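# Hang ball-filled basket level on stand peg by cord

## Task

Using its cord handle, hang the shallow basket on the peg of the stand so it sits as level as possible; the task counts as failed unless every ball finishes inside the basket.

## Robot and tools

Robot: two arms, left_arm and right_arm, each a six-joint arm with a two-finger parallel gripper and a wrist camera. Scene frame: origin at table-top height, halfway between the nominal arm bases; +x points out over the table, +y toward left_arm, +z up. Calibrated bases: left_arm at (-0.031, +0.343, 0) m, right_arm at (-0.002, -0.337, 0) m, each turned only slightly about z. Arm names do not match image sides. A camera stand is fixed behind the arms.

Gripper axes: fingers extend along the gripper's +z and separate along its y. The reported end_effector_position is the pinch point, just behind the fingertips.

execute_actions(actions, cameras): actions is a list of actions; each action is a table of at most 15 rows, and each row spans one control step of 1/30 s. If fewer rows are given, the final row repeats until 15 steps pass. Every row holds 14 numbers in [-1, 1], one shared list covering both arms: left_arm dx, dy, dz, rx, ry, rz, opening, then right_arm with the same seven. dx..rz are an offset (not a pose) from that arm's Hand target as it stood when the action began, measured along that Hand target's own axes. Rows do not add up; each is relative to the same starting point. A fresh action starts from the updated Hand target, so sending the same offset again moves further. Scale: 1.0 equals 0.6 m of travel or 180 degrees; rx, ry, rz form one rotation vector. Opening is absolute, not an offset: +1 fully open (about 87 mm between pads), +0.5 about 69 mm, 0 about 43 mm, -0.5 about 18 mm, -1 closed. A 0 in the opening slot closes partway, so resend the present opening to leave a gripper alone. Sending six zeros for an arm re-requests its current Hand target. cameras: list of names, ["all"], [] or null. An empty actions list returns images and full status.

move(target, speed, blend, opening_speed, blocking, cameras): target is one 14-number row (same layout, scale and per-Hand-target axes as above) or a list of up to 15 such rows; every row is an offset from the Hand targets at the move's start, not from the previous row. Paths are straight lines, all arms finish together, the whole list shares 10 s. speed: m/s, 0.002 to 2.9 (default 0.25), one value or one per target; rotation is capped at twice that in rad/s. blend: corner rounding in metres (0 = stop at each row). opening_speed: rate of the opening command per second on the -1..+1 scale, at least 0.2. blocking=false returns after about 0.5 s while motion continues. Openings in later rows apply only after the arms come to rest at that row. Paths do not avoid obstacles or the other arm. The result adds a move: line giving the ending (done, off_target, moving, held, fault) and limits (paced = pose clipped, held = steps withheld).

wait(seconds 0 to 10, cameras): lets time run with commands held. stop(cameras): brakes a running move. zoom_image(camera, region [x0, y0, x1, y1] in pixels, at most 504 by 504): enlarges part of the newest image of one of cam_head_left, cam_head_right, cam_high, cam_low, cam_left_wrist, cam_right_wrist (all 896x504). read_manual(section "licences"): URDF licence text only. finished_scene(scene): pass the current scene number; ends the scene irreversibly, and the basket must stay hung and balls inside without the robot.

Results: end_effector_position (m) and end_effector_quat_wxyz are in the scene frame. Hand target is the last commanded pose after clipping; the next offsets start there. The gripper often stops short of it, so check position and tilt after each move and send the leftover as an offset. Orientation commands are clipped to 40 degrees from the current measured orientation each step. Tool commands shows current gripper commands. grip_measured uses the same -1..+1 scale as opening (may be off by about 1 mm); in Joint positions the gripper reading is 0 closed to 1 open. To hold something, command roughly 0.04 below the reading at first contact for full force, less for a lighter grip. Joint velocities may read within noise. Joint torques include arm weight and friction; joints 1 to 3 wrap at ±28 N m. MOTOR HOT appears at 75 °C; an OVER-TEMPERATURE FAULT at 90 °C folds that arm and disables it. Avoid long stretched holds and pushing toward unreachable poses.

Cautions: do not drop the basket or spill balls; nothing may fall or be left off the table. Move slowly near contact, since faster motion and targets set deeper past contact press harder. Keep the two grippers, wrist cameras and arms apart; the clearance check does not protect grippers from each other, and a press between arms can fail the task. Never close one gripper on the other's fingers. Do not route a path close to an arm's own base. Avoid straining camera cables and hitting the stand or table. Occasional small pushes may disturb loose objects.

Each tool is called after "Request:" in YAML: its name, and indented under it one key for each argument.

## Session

Request:
execute_actions:
  actions: []

Scene clock: 0.00 s.
left_arm: end_effector_position=(+0.3336, +0.3137, +0.0521) grip_measured=+0.976 end_effector_quat_wxyz=(+0.605, +0.024, +0.795, -0.040) | right_arm: end_effector_position=(+0.3666, -0.3626, +0.0739) grip_measured=+1.000 end_effector_quat_wxyz=(+0.653, +0.063, +0.753, -0.039)
Joint positions: left_arm=[-0.027 1.535 0.244 1.022 0.031 -0.027 0.988] | right_arm=[-0.03 1.564 0.207 1.212 0.126 0.041 1]
Joint velocities: within noise
Joint torques (N m): no reading
Heat: left arm: 30 °C; right arm: 28 °C.
Hand target: left_arm +0.3381, +0.3134, +0.0604; +0.615, +0.024, +0.787, -0.040 | right_arm +0.3680, -0.3626, +0.0762; +0.656, +0.063, +0.751, -0.039
Tool commands: left_gripper/opening=+1.0 right_gripper/opening=+1.0
camera_calibration:
cam_left_wrist: T_world_to_cam=[[-0.109693, -0.992724, 0.0496612, 0.342334], [-0.905816, 0.0792696, -0.41619, 0.319207], [0.409226, -0.090637, -0.90792, 0.0817278], [0, 0, 0, 1]] pos_world=[0.293249, 0.321947, 0.190052]
cam_right_wrist: T_world_to_cam=[[-0.144276, -0.989523, -0.00542051, -0.309536], [-0.831293, 0.124173, -0.541787, 0.413992], [0.536784, -0.0736609, -0.840498, -0.0157291], [0, 0, 0, 1]] pos_world=[0.307933, -0.358858, 0.209398]

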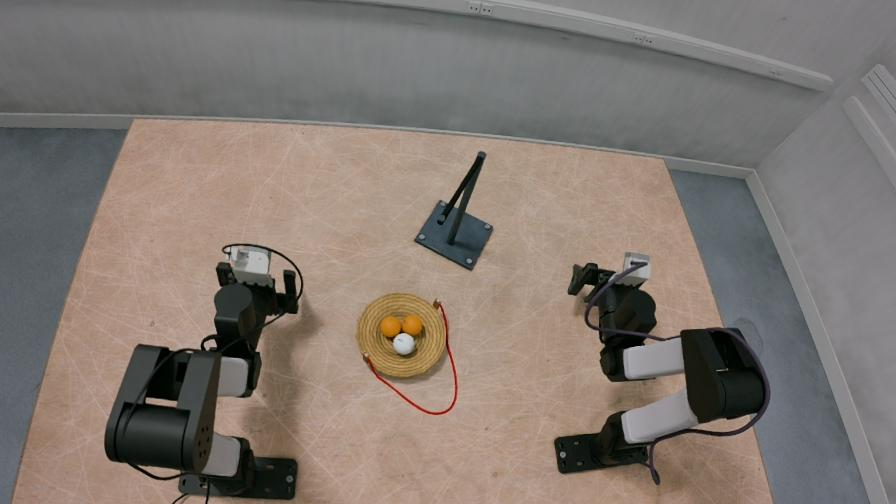

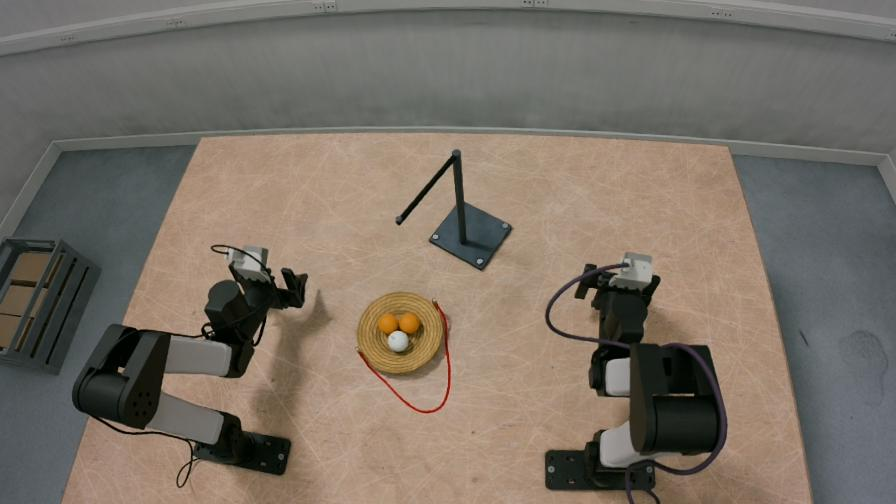

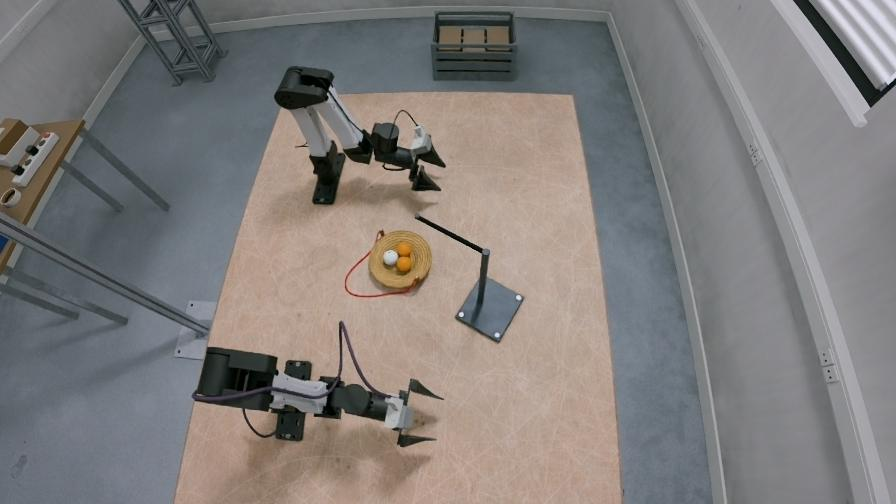

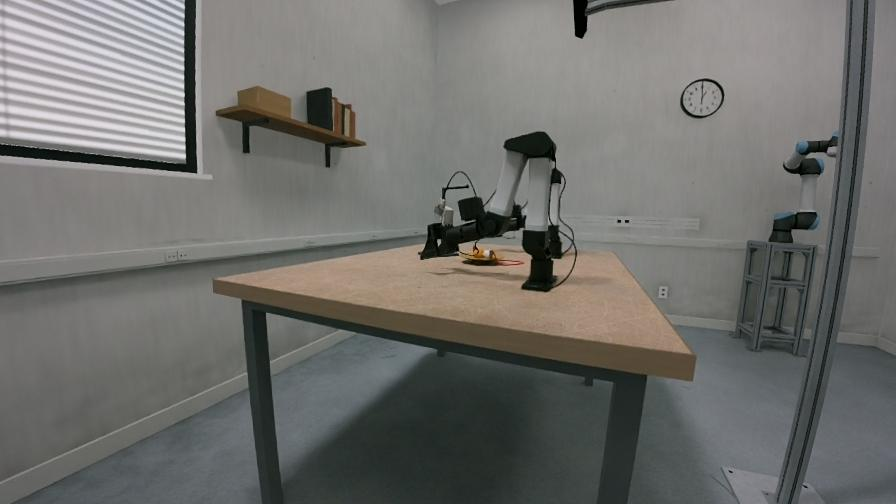

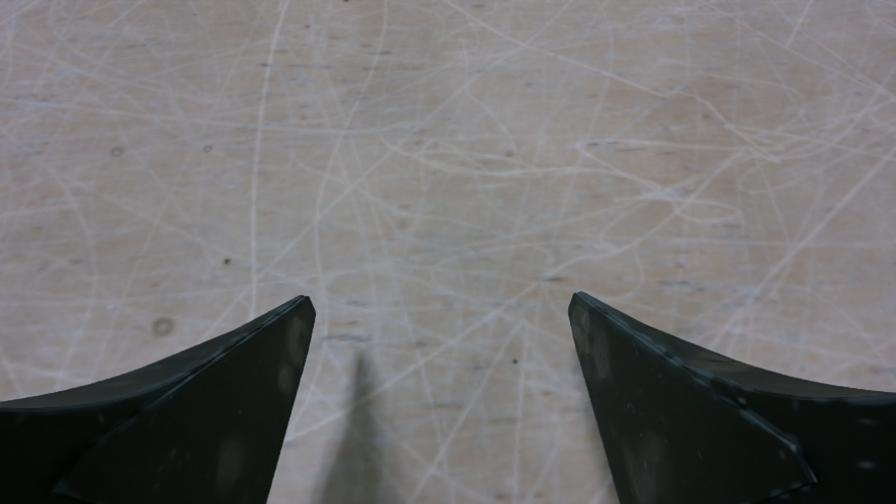

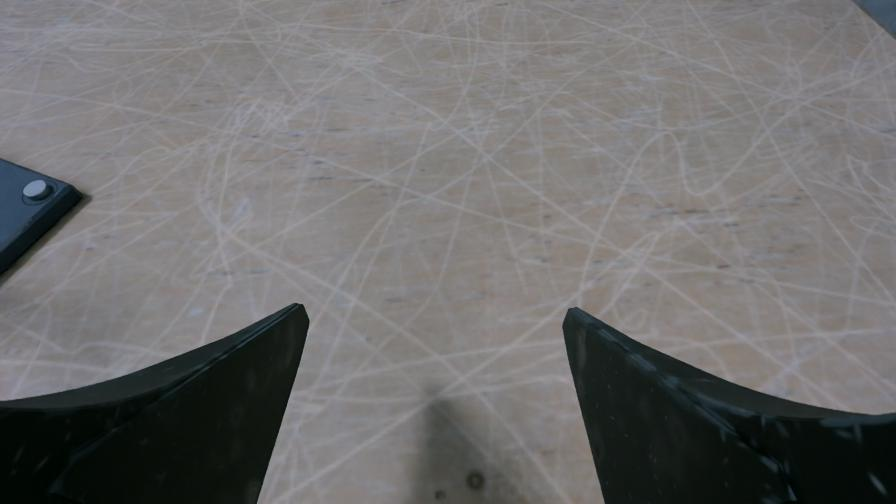

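Request:
zoom_image:
  camera: "cam_high"
  region: [330, 190, 530, 350]

Request:
zoom_image:
  camera: "cam_head_right"
  region: [340, 130, 540, 430]

Request:
zoom_image:
  camera: "cam_head_left"
  region: [340, 130, 540, 430]

Request:
zoom_image:
  camera: "cam_high"
  region: [335, 220, 435, 305]

Scaled by 2.520 from the camera's 896x504 image, which has a finer 1280x720 frame.

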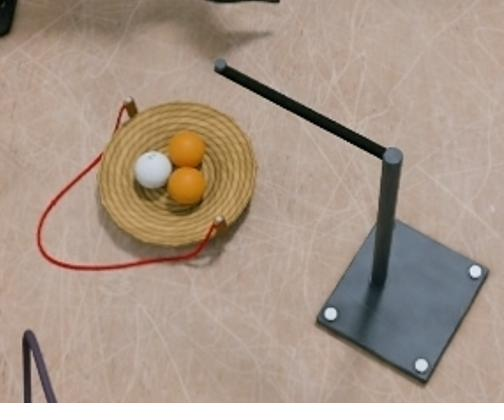

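Scaled by 1.680 from the camera's 896x504 image, which has a finer 1280x720 frame.

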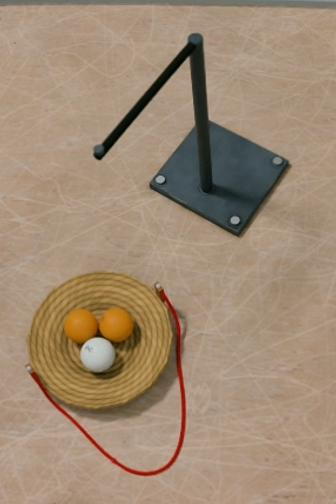

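Scaled by 1.680 from the camera's 896x504 image, which has a finer 1280x720 frame.

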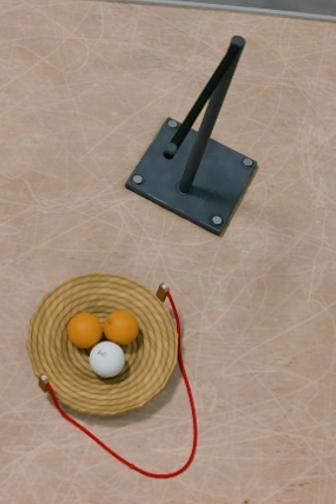

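Scaled by 5.040 from the camera's 896x504 image, which has a finer 1280x720 frame.

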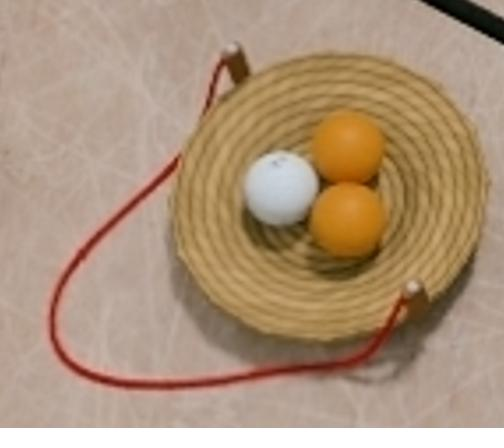

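Request:
move:
  target:
    - [-0.2107,-0.0355,-0.1152,0,0,0,0,0,0,0,0,0,0,1]
    - [-0.09,-0.231,-0.262,0.1388,0.4082,0.1952,0,0,0,0,0,0,0,1]
    - [0.0665,-0.5863,-0.3190,0.1388,0.4082,0.1952,0,0,0,0,0,0,0,1]
  speed: [0.25,0.25,0.2]
  blend: [0.05,0.04,0]
  cameras: ["cam_left_wrist","cam_high"]

Scene clock: 237.17 s.
left_arm: end_effector_position=(+0.1103, -0.0139, +0.0751) grip_measured=+0.000 end_effector_quat_wxyz=(-0.005, +0.388, +0.922, +0.006) | right_arm: end_effector_position=(+0.3666, -0.3626, +0.0739) grip_measured=+1.000 end_effector_quat_wxyz=(+0.653, +0.063, +0.753, -0.039)
Joint positions: left_arm=[-1.121 2.196 1.942 -1.332 -0.002 -0.361 0.5] | right_arm=[-0.03 1.564 0.207 1.212 0.126 0.041 1]
Joint torques (N m): left_arm=[0.03 -10.43 8.23 0.2 0.06 -0.33] | right_arm=[-0.05 -3.77 4.36 1.83 0.04 0.01]
Heat: left arm: 37 °C; right arm: 35 °C.
Hand target: left_arm +0.1129, -0.0196, +0.0794; +0.000, +0.383, +0.924, +0.000 | right_arm +0.3680, -0.3626, +0.0762; +0.656, +0.063, +0.751, -0.039
Off the commanded pose: left_arm 0.008 m, 1 deg | right_arm 0.003 m, 0 deg.
move: done
camera_calibration:
cam_left_wrist: T_world_to_cam=[[-0.708987, -0.704961, 0.0191748, 0.0638557], [-0.434696, 0.458266, 0.775262, 0.0162158], [-0.555316, 0.541316, -0.631349, 0.25862], [0, 0, 0, 1]] pos_world=[0.195938, -0.102411, 0.149484]
Images, in order (width x height): cam_high 896x504, cam_left_wrist 896x504.

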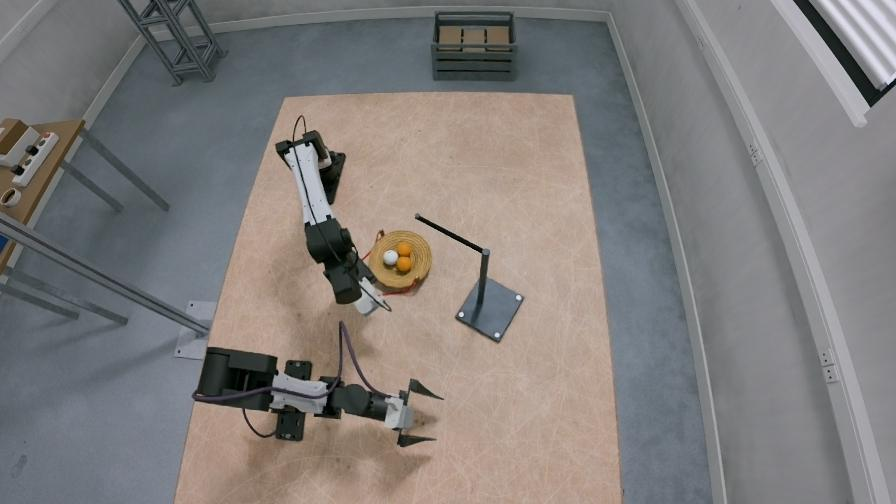

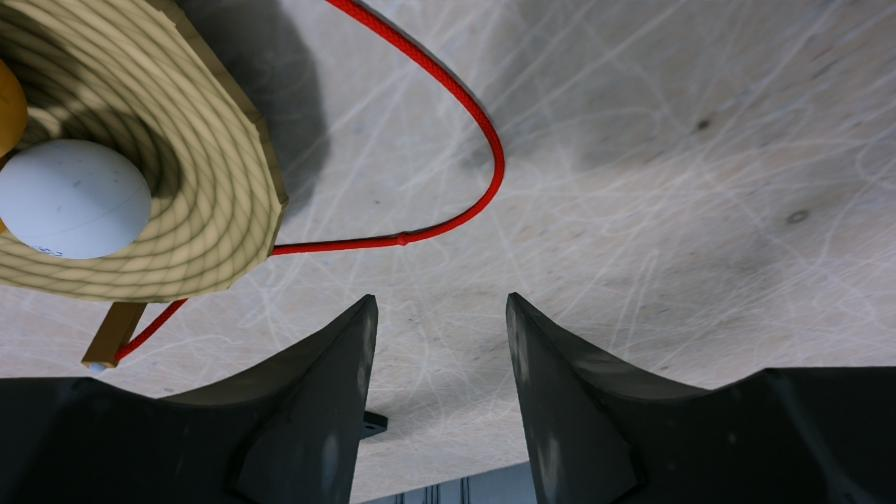

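Request:
move:
  target: [0.0015,-0.0428,0.0757,0,0,0,0,0,0,0,0,0,0,1]
  speed: 0.12
  cameras: ["cam_left_wrist"]

Scene clock: 278.97 s.
left_arm: end_effector_position=(+0.0948, -0.0349, +0.0376) grip_measured=+0.000 end_effector_quat_wxyz=(-0.001, +0.386, +0.922, +0.002) | right_arm: end_effector_position=(+0.3666, -0.3626, +0.0739) grip_measured=+1.000 end_effector_quat_wxyz=(+0.653, +0.063, +0.753, -0.039)
Joint positions: left_arm=[-1.173 2.256 1.892 -1.212 -0.002 -0.417 0.5] | right_arm=[-0.03 1.564 0.207 1.212 0.126 0.041 1]
Joint torques (N m): left_arm=[-0.43 -11.25 5.11 0.44 0.07 -0.33] | right_arm=[0.01 -3.78 4.33 1.84 0.04 0.01]
Heat: left arm: 36 °C; right arm: 36 °C.
Hand target: left_arm +0.0942, -0.0371, +0.0340; +0.000, +0.383, +0.924, +0.000 | right_arm +0.3680, -0.3626, +0.0762; +0.656, +0.063, +0.751, -0.039
Off the commanded pose: left_arm 0.004 m, 1 deg | right_arm 0.003 m, 0 deg.
move: done
camera_calibration:
cam_left_wrist: T_world_to_cam=[[-0.706133, -0.707695, 0.0233101, 0.0382102], [-0.440509, 0.464834, 0.768037, 0.0493422], [-0.554372, 0.532068, -0.639981, 0.237589], [0, 0, 0, 1]] pos_world=[0.180429, -0.122308, 0.113265]
Images, in order (width x height): cam_left_wrist 896x504.

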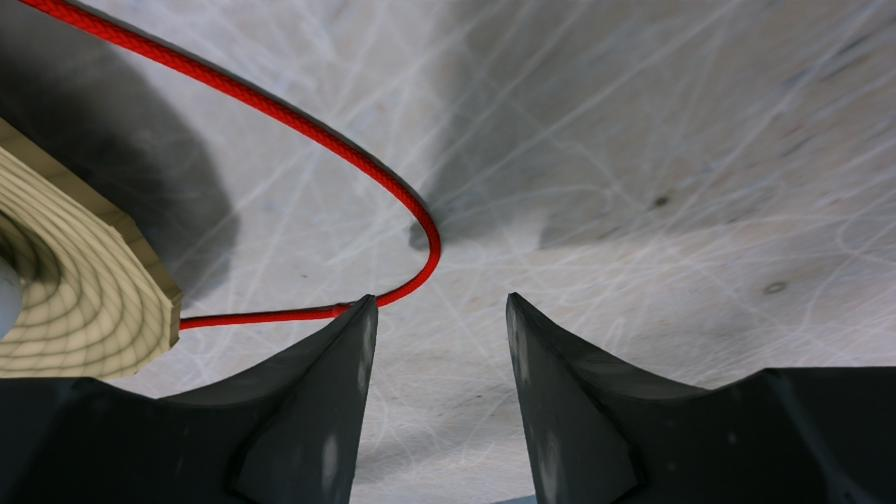

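Request:
move:
  target: [0.0057,0,0.0517,0,0,0,0,0,0,0,0,0,0,1]
  speed: 0.06
  cameras: ["cam_left_wrist"]

Scene clock: 365.17 s.
left_arm: end_effector_position=(+0.0931, -0.0309, +0.0126) grip_measured=+0.000 end_effector_quat_wxyz=(-0.001, +0.385, +0.923, +0.003) | right_arm: end_effector_position=(+0.3666, -0.3626, +0.0739) grip_measured=+1.000 end_effector_quat_wxyz=(+0.653, +0.063, +0.753, -0.039)
Joint positions: left_arm=[-1.173 2.258 1.795 -1.115 -0.002 -0.42 0.5] | right_arm=[-0.03 1.564 0.207 1.212 0.126 0.041 1]
Joint torques (N m): left_arm=[-0.61 -10.21 4.23 0.63 0.1 -0.34] | right_arm=[-0.08 -3.77 4.38 1.83 0.04 0.01]
Heat: left arm: 42 °C; right arm: 36 °C.
Hand target: left_arm +0.0917, -0.0347, +0.0030; +0.000, +0.383, +0.924, +0.000 | right_arm +0.3680, -0.3626, +0.0762; +0.656, +0.063, +0.751, -0.039
Off the commanded pose: left_arm 0.010 m, 0 deg | right_arm 0.003 m, 0 deg.
move: done
camera_calibration:
cam_left_wrist: T_world_to_cam=[[-0.703717, -0.710126, 0.0224233, 0.0402037], [-0.44142, 0.46173, 0.769385, 0.0657673], [-0.556714, 0.531531, -0.638392, 0.218785], [0, 0, 0, 1]] pos_world=[0.179124, -0.118108, 0.0881685]
Images, in order (width x height): cam_left_wrist 896x504.

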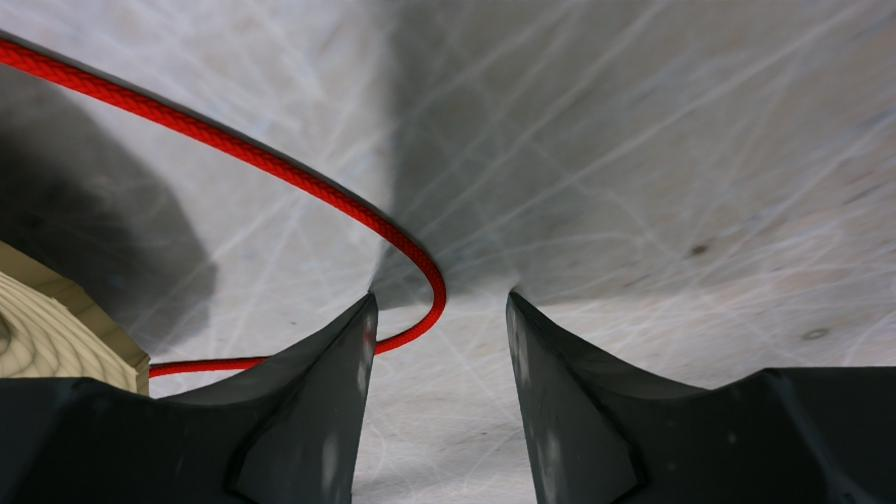

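Request:
move:
  target:
    - [-0.0102,0,-0.045,0,0,0,0,0,0,0,0,0,0,1]
    - [-0.0102,0,0.0005,0,0,0,0,0,0,0,0,0,0,1]
  speed: [0.08,0.06]
  cameras: ["cam_left_wrist"]

Scene clock: 401.93 s.
left_arm: end_effector_position=(+0.0955, -0.0371, +0.0128) grip_measured=+0.000 end_effector_quat_wxyz=(+0.000, +0.385, +0.923, +0.001) | right_arm: end_effector_position=(+0.3666, -0.3626, +0.0739) grip_measured=+1.000 end_effector_quat_wxyz=(+0.653, +0.063, +0.753, -0.039)
Joint positions: left_arm=[-1.173 2.281 1.835 -1.126 -0.002 -0.42 0.5] | right_arm=[-0.03 1.564 0.207 1.212 0.126 0.041 1]
Joint torques (N m): left_arm=[0.08 -10.29 4.3 0.61 0.07 -0.27] | right_arm=[-0.06 -3.79 4.4 1.84 0.04 0]
Heat: left arm: 38 °C; right arm: 37 °C.
Hand target: left_arm +0.0961, -0.0390, +0.0027; +0.000, +0.383, +0.924, +0.000 | right_arm +0.3680, -0.3626, +0.0762; +0.656, +0.063, +0.751, -0.039
Off the commanded pose: left_arm 0.010 m, 0 deg | right_arm 0.003 m, 0 deg.
move: done
camera_calibration:
cam_left_wrist: T_world_to_cam=[[-0.703773, -0.710007, 0.0243537, 0.0374028], [-0.442842, 0.465244, 0.766445, 0.0699612], [-0.555512, 0.528619, -0.641848, 0.223251], [0, 0, 0, 1]] pos_world=[0.181323, -0.124007, 0.0887605]
Images, in order (width x height): cam_left_wrist 896x504.

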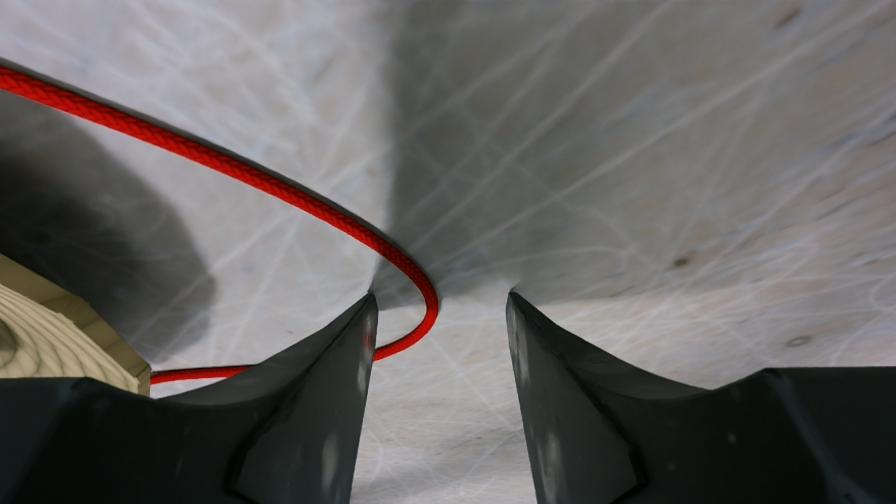

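Request:
move:
  target: [0,0,0,0,0,0,-1,0,0,0,0,0,0,1]
  speed: 0.05
  opening_speed: 0.8
  cameras: ["cam_left_wrist"]

Scene clock: 411.37 s.
left_arm: end_effector_position=(+0.0958, -0.0367, +0.0128) grip_measured=-0.926 end_effector_quat_wxyz=(+0.000, +0.384, +0.923, +0.002) | right_arm: end_effector_position=(+0.3666, -0.3626, +0.0739) grip_measured=+1.000 end_effector_quat_wxyz=(+0.653, +0.063, +0.753, -0.039)
Joint positions: left_arm=[-1.172 2.281 1.835 -1.128 -0.004 -0.42 0.037] | right_arm=[-0.03 1.564 0.207 1.212 0.126 0.041 1]
Joint torques (N m): left_arm=[-0.12 -10.3 4.29 0.63 0.1 -0.29] | right_arm=[-0.03 -3.78 4.38 1.85 0.04 0.03]
Heat: left arm: 38 °C; right arm: 37 °C.
Hand target: left_arm +0.0961, -0.0391, +0.0027; +0.000, +0.383, +0.924, +0.000 | right_arm +0.3680, -0.3626, +0.0762; +0.656, +0.063, +0.751, -0.039
Off the commanded pose: left_arm 0.010 m, 0 deg | right_arm 0.003 m, 0 deg.
move: done
camera_calibration:
cam_left_wrist: T_world_to_cam=[[-0.703244, -0.71058, 0.0228726, 0.0379315], [-0.443668, 0.463771, 0.766861, 0.0698806], [-0.555524, 0.529142, -0.641406, 0.22329], [0, 0, 0, 1]] pos_world=[0.181722, -0.123607, 0.0887632]
Images, in order (width x height): cam_left_wrist 896x504.

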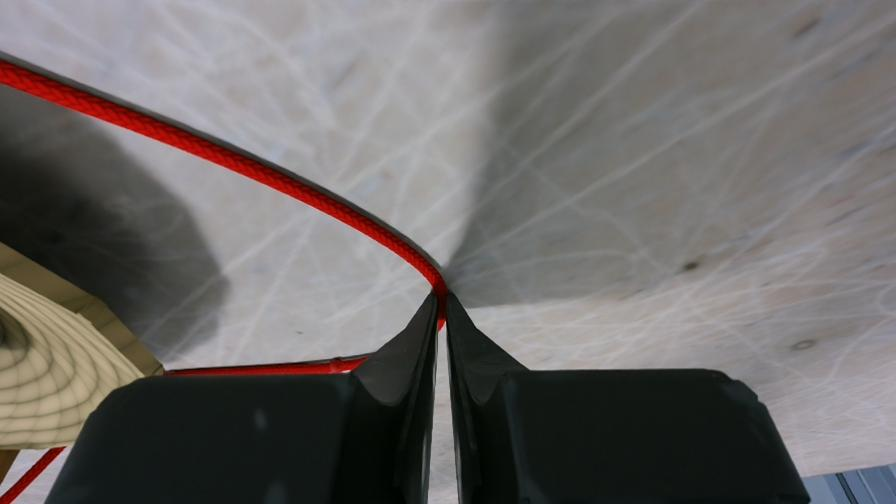

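Request:
move:
  target:
    - [-0.0033,0.0295,-0.0955,0,0,0.1111,-1,0,0,0,0,0,0,1]
    - [-0.0115,0.0919,-0.1538,-0.0263,-0.0109,0.2498,-1,0,0,0,0,0,0,1]
    - [-0.0233,0.1862,-0.2455,-0.1007,-0.0581,0.3298,-1,0,0,0,0,0,0,1]
    - [-0.0445,0.2663,-0.3538,-0.1693,-0.1186,0.3760,-1,0,0,0,0,0,0,1]
  blend: [0.02,0.02,0.02,0]
  speed: 0.15
  cameras: ["cam_left_wrist","cam_high","cam_low"]

Scene clock: 467.00 s.
left_arm: end_effector_position=(+0.2252, +0.0525, +0.2053) grip_measured=-0.926 end_effector_quat_wxyz=(+0.236, +0.810, +0.513, +0.158) | right_arm: end_effector_position=(+0.3665, -0.3626, +0.0736) grip_measured=+1.000 end_effector_quat_wxyz=(+0.653, +0.063, +0.754, -0.039)
Joint positions: left_arm=[-1.054 1.663 1.589 -1.026 -0.346 1.006 0.037] | right_arm=[-0.03 1.564 0.207 1.211 0.126 0.041 1]
Joint torques (N m): left_arm=[0.29 -10.21 5.18 1.17 -0.09 -0.2] | right_arm=[-0.03 -3.78 4.36 1.84 0.04 0.01]
Heat: left arm: 39 °C; right arm: 37 °C.
Hand target: left_arm +0.2278, +0.0550, +0.2150; +0.254, +0.804, +0.512, +0.161 | right_arm +0.3680, -0.3626, +0.0763; +0.656, +0.063, +0.751, -0.039
Off the commanded pose: left_arm 0.010 m, 2 deg | right_arm 0.003 m, 0 deg.
move: done
camera_calibration:
cam_left_wrist: T_world_to_cam=[[-0.773226, 0.360686, -0.521563, 0.259223], [-0.096962, 0.745565, 0.659342, -0.132582], [0.626674, 0.560392, -0.541517, 0.0830338], [0, 0, 0, 1]] pos_world=[0.135547, -0.0411812, 0.267582]
Images, in order (width x height): cam_high 896x504, cam_low 896x504, cam_left_wrist 896x504.

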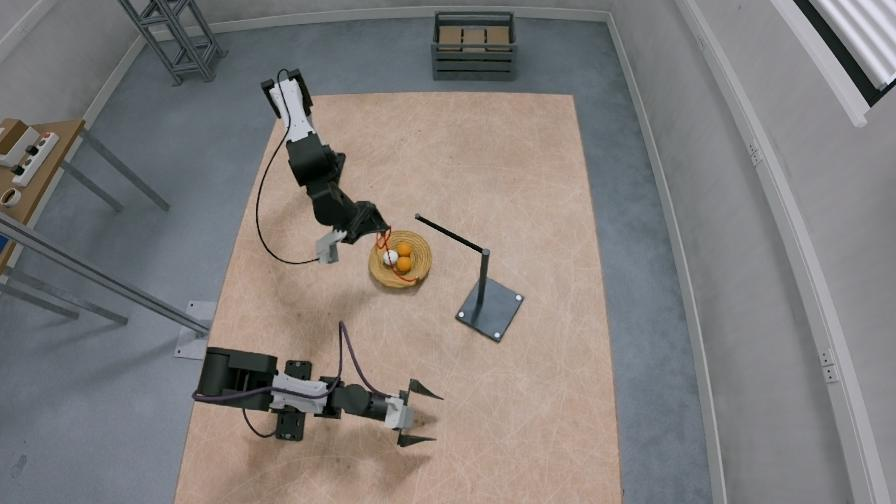

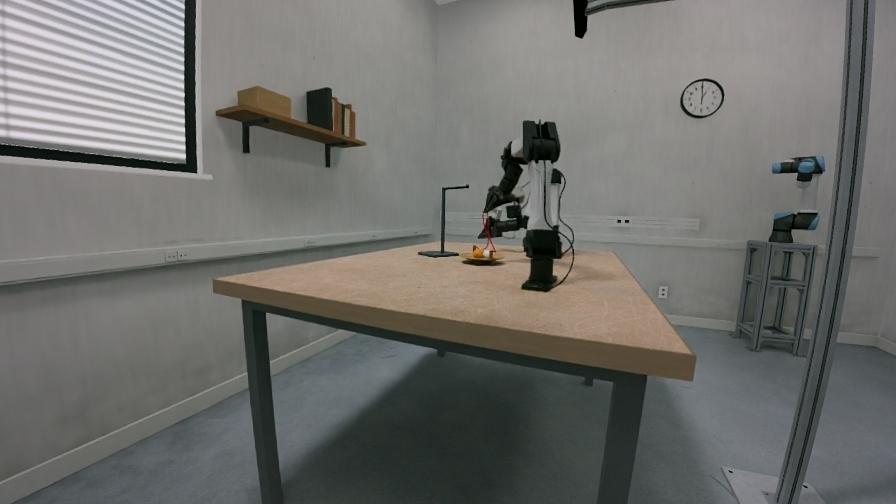

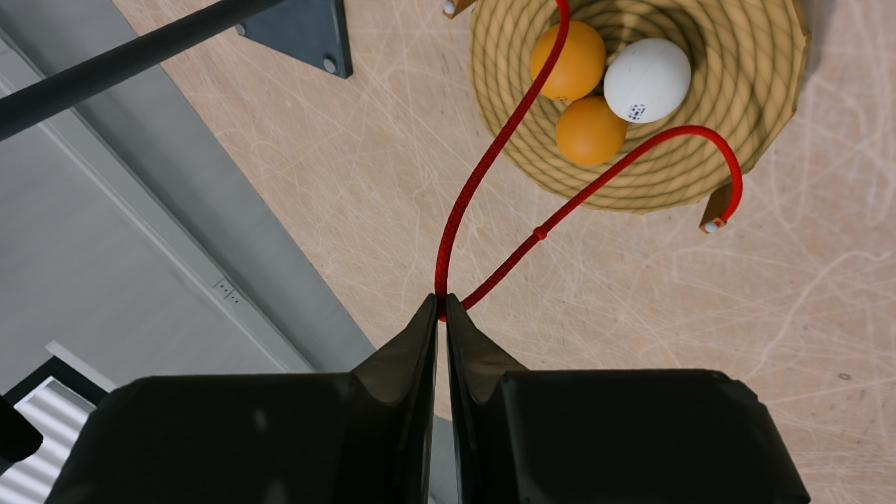

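Request:
move:
  target: [0.0135,0.0728,-0.1015,-0.0278,-0.0064,0.0091,-1,0,0,0,0,0,0,1]
  speed: 0.06
  cameras: ["cam_left_wrist","cam_low"]

Request:
zoom_image:
  camera: "cam_low"
  region: [420, 170, 540, 280]

Scene clock: 484.47 s.
left_arm: end_effector_position=(+0.2295, +0.0584, +0.2677) grip_measured=-0.926 end_effector_quat_wxyz=(+0.266, +0.812, +0.490, +0.174) | right_arm: end_effector_position=(+0.3665, -0.3626, +0.0736) grip_measured=+1.000 end_effector_quat_wxyz=(+0.653, +0.063, +0.754, -0.039)
Joint positions: left_arm=[-1.049 1.645 1.784 -1.165 -0.368 1.073 0.037] | right_arm=[-0.03 1.564 0.207 1.211 0.126 0.041 1]
Joint torques (N m): left_arm=[0.36 -9.52 8.76 1.07 -0.11 -0.22] | right_arm=[-0.06 -3.71 4.42 1.83 0.03 0]
Heat: left arm: 39 °C; right arm: 37 °C.
Hand target: left_arm +0.2321, +0.0621, +0.2899; +0.291, +0.801, +0.491, +0.179 | right_arm +0.3680, -0.3626, +0.0763; +0.656, +0.063, +0.751, -0.039
Off the commanded pose: left_arm 0.023 m, 3 deg | right_arm 0.003 m, 0 deg.
move: off_target (left_arm)
camera_calibration:
cam_left_wrist: T_world_to_cam=[[-0.721185, 0.378136, -0.580436, 0.295708], [-0.110822, 0.764114, 0.635491, -0.169087], [0.683821, 0.522631, -0.509162, 0.0912717], [0, 0, 0, 1]] pos_world=[0.132108, -0.0303174, 0.325565]
Images, in order (width x height): cam_low 896x504, cam_left_wrist 896x504.

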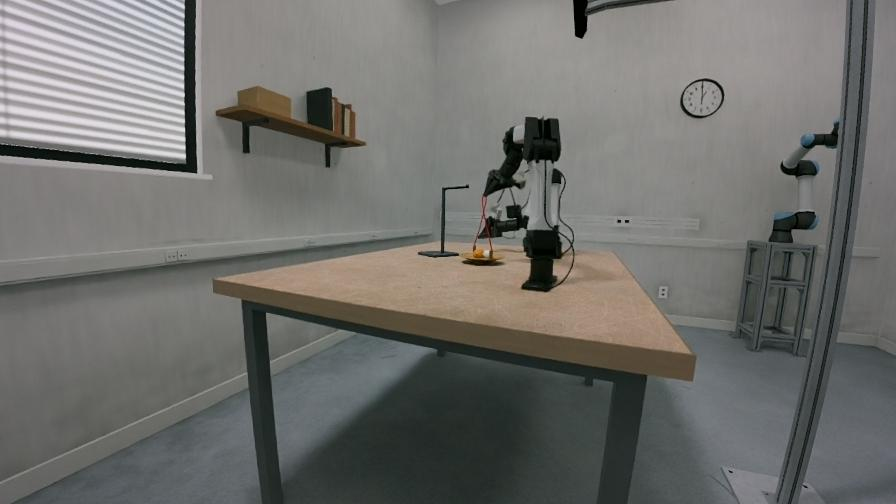

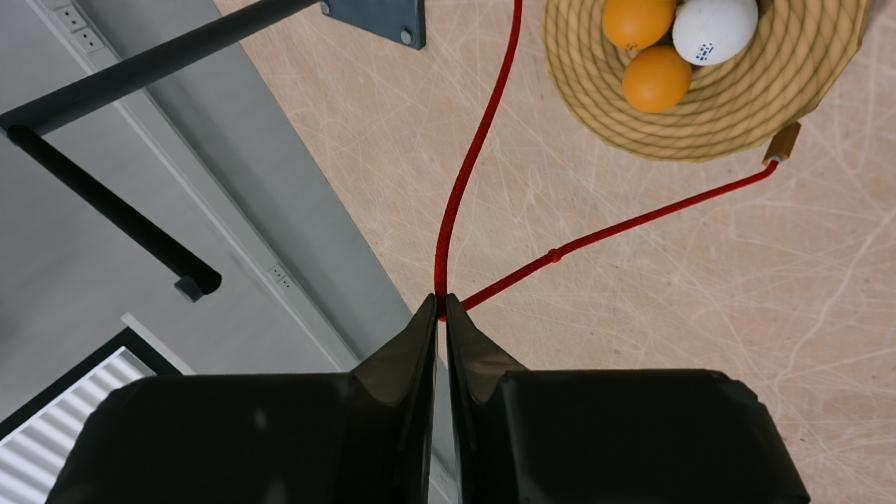

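Scaled by 4.200 from the camera's 896x504 image, which has a finer 1280x720 frame.

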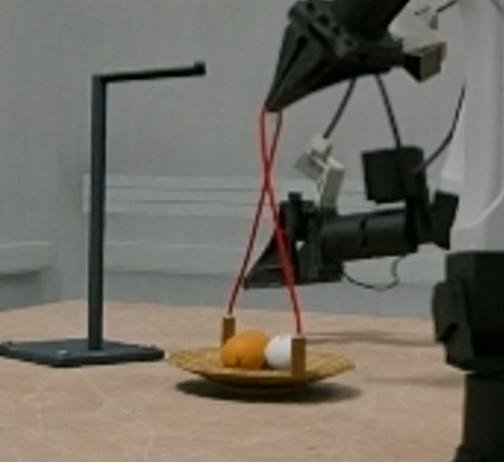

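Request:
move:
  target: [0,0.0214,-0.0255,0,0,0,-1,0,0,0,0,0,0,1]
  speed: 0.04
  cameras: ["cam_left_wrist","cam_low","cam_high"]

Request:
zoom_image:
  camera: "cam_low"
  region: [420, 170, 540, 280]

Scene clock: 493.70 s.
left_arm: end_effector_position=(+0.2264, +0.0643, +0.2964) grip_measured=-0.926 end_effector_quat_wxyz=(+0.272, +0.809, +0.490, +0.174) | right_arm: end_effector_position=(+0.3665, -0.3626, +0.0736) grip_measured=+1.000 end_effector_quat_wxyz=(+0.653, +0.063, +0.754, -0.039)
Joint positions: left_arm=[-1.049 1.658 1.918 -1.271 -0.368 1.073 0.037] | right_arm=[-0.03 1.564 0.207 1.211 0.126 0.041 1]
Joint torques (N m): left_arm=[0.39 -6.58 8.85 1.24 -0.11 -0.18] | right_arm=[-0.05 -3.75 4.34 1.86 0.04 0]
Heat: left arm: 39 °C; right arm: 38 °C.
Hand target: left_arm +0.2320, +0.0620, +0.3098; +0.291, +0.801, +0.491, +0.179 | right_arm +0.3680, -0.3626, +0.0763; +0.656, +0.063, +0.751, -0.039
Off the commanded pose: left_arm 0.015 m, 2 deg | right_arm 0.003 m, 0 deg.
move: off_target (left_arm)
camera_calibration:
cam_left_wrist: T_world_to_cam=[[-0.717296, 0.370892, -0.589852, 0.310261], [-0.114964, 0.771952, 0.625199, -0.188793], [0.687219, 0.516265, -0.511079, 0.105123], [0, 0, 0, 1]] pos_world=[0.128602, -0.0236055, 0.354767]
Images, in order (width x height): cam_high 896x504, cam_low 896x504, cam_left_wrist 896x504.

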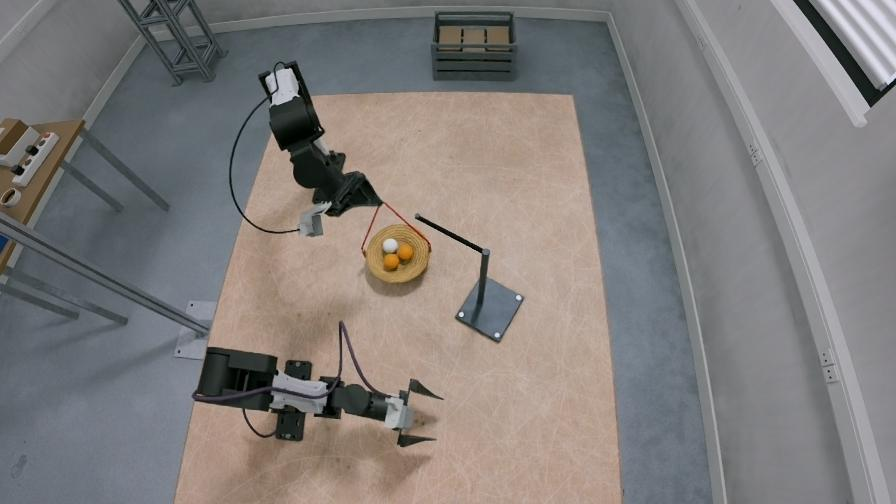

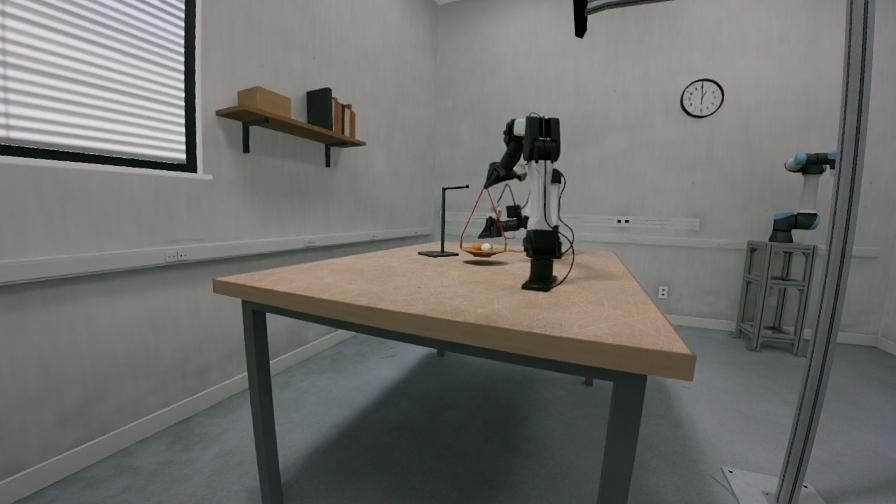

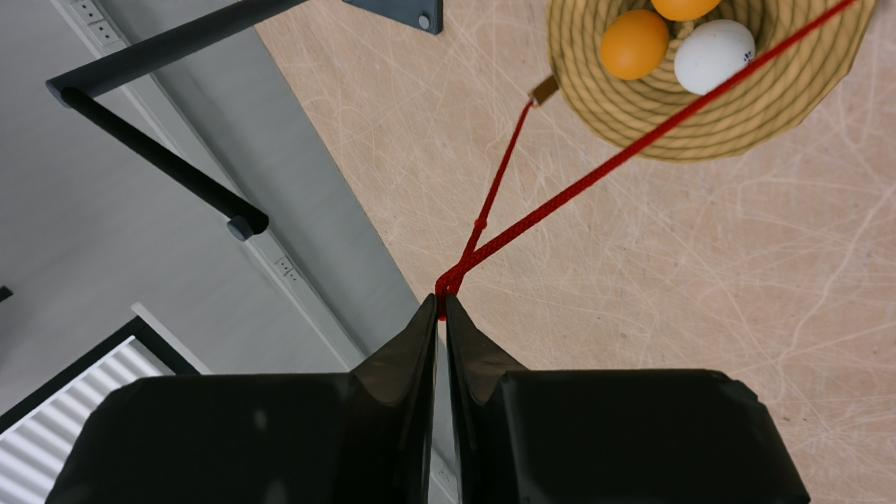

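Scaled by 4.200 from the camera's 896x504 image, which has a finer 1280x720 frame.

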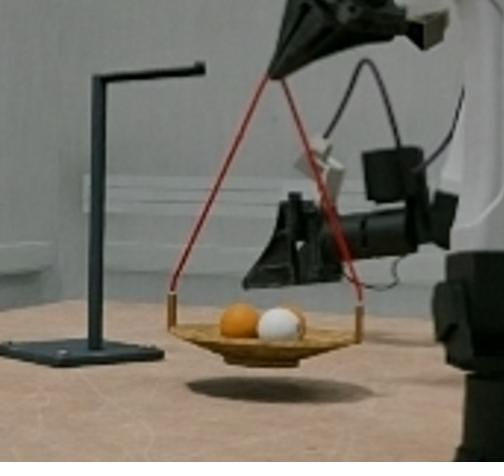

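Request:
wait:
  seconds: 2.0
  cameras: ["cam_high","cam_low"]

Request:
zoom_image:
  camera: "cam_low"
  region: [430, 170, 530, 270]

Request:
zoom_image:
  camera: "cam_high"
  region: [330, 180, 490, 300]

Scene clock: 503.43 s.
left_arm: end_effector_position=(+0.2263, +0.0644, +0.2964) grip_measured=-0.926 end_effector_quat_wxyz=(+0.272, +0.810, +0.490, +0.174) | right_arm: end_effector_position=(+0.3665, -0.3626, +0.0736) grip_measured=+1.000 end_effector_quat_wxyz=(+0.653, +0.063, +0.754, -0.039)
Joint positions: left_arm=[-1.049 1.658 1.918 -1.272 -0.368 1.073 0.037] | right_arm=[-0.03 1.564 0.207 1.211 0.126 0.041 1]
Joint torques (N m): left_arm=[0.36 -6.72 8.72 1.22 -0.15 -0.21] | right_arm=[-0.05 -3.78 4.38 1.86 0.03 0.01]
Heat: left arm: 38 °C; right arm: 38 °C.
Hand target: left_arm +0.2321, +0.0620, +0.3099; +0.292, +0.801, +0.491, +0.179 | right_arm +0.3680, -0.3626, +0.0763; +0.656, +0.063, +0.751, -0.039
Tool commands: left_gripper/opening=-1.0 right_gripper/opening=+1.0
Off the commanded pose: left_arm 0.015 m, 2 deg | right_arm 0.003 m, 0 deg.
wait: 2.00 s; at rest from the start
Images, in order (width x height): cam_high 896x504, cam_low 896x504.

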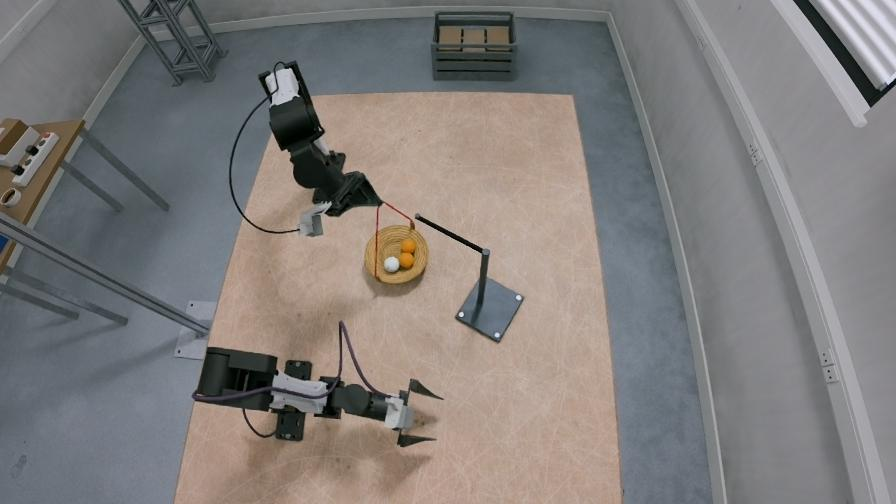

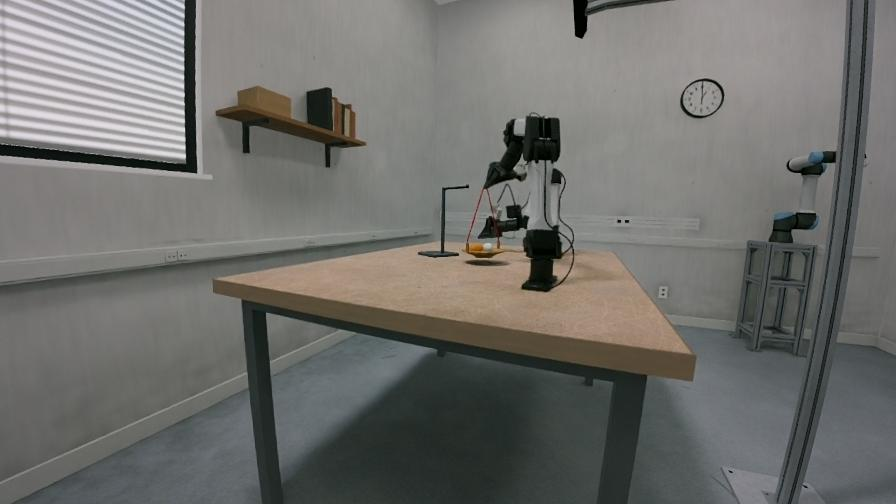

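Scaled by 5.040 from the camera's 896x504 image, which has a finer 1280x720 frame.

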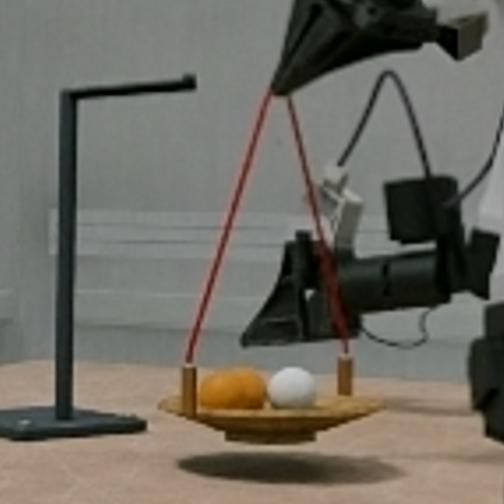

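Scaled by 3.150 from the camera's 896x504 image, which has a finer 1280x720 frame.

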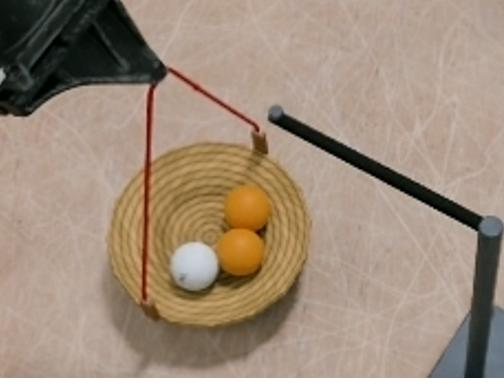

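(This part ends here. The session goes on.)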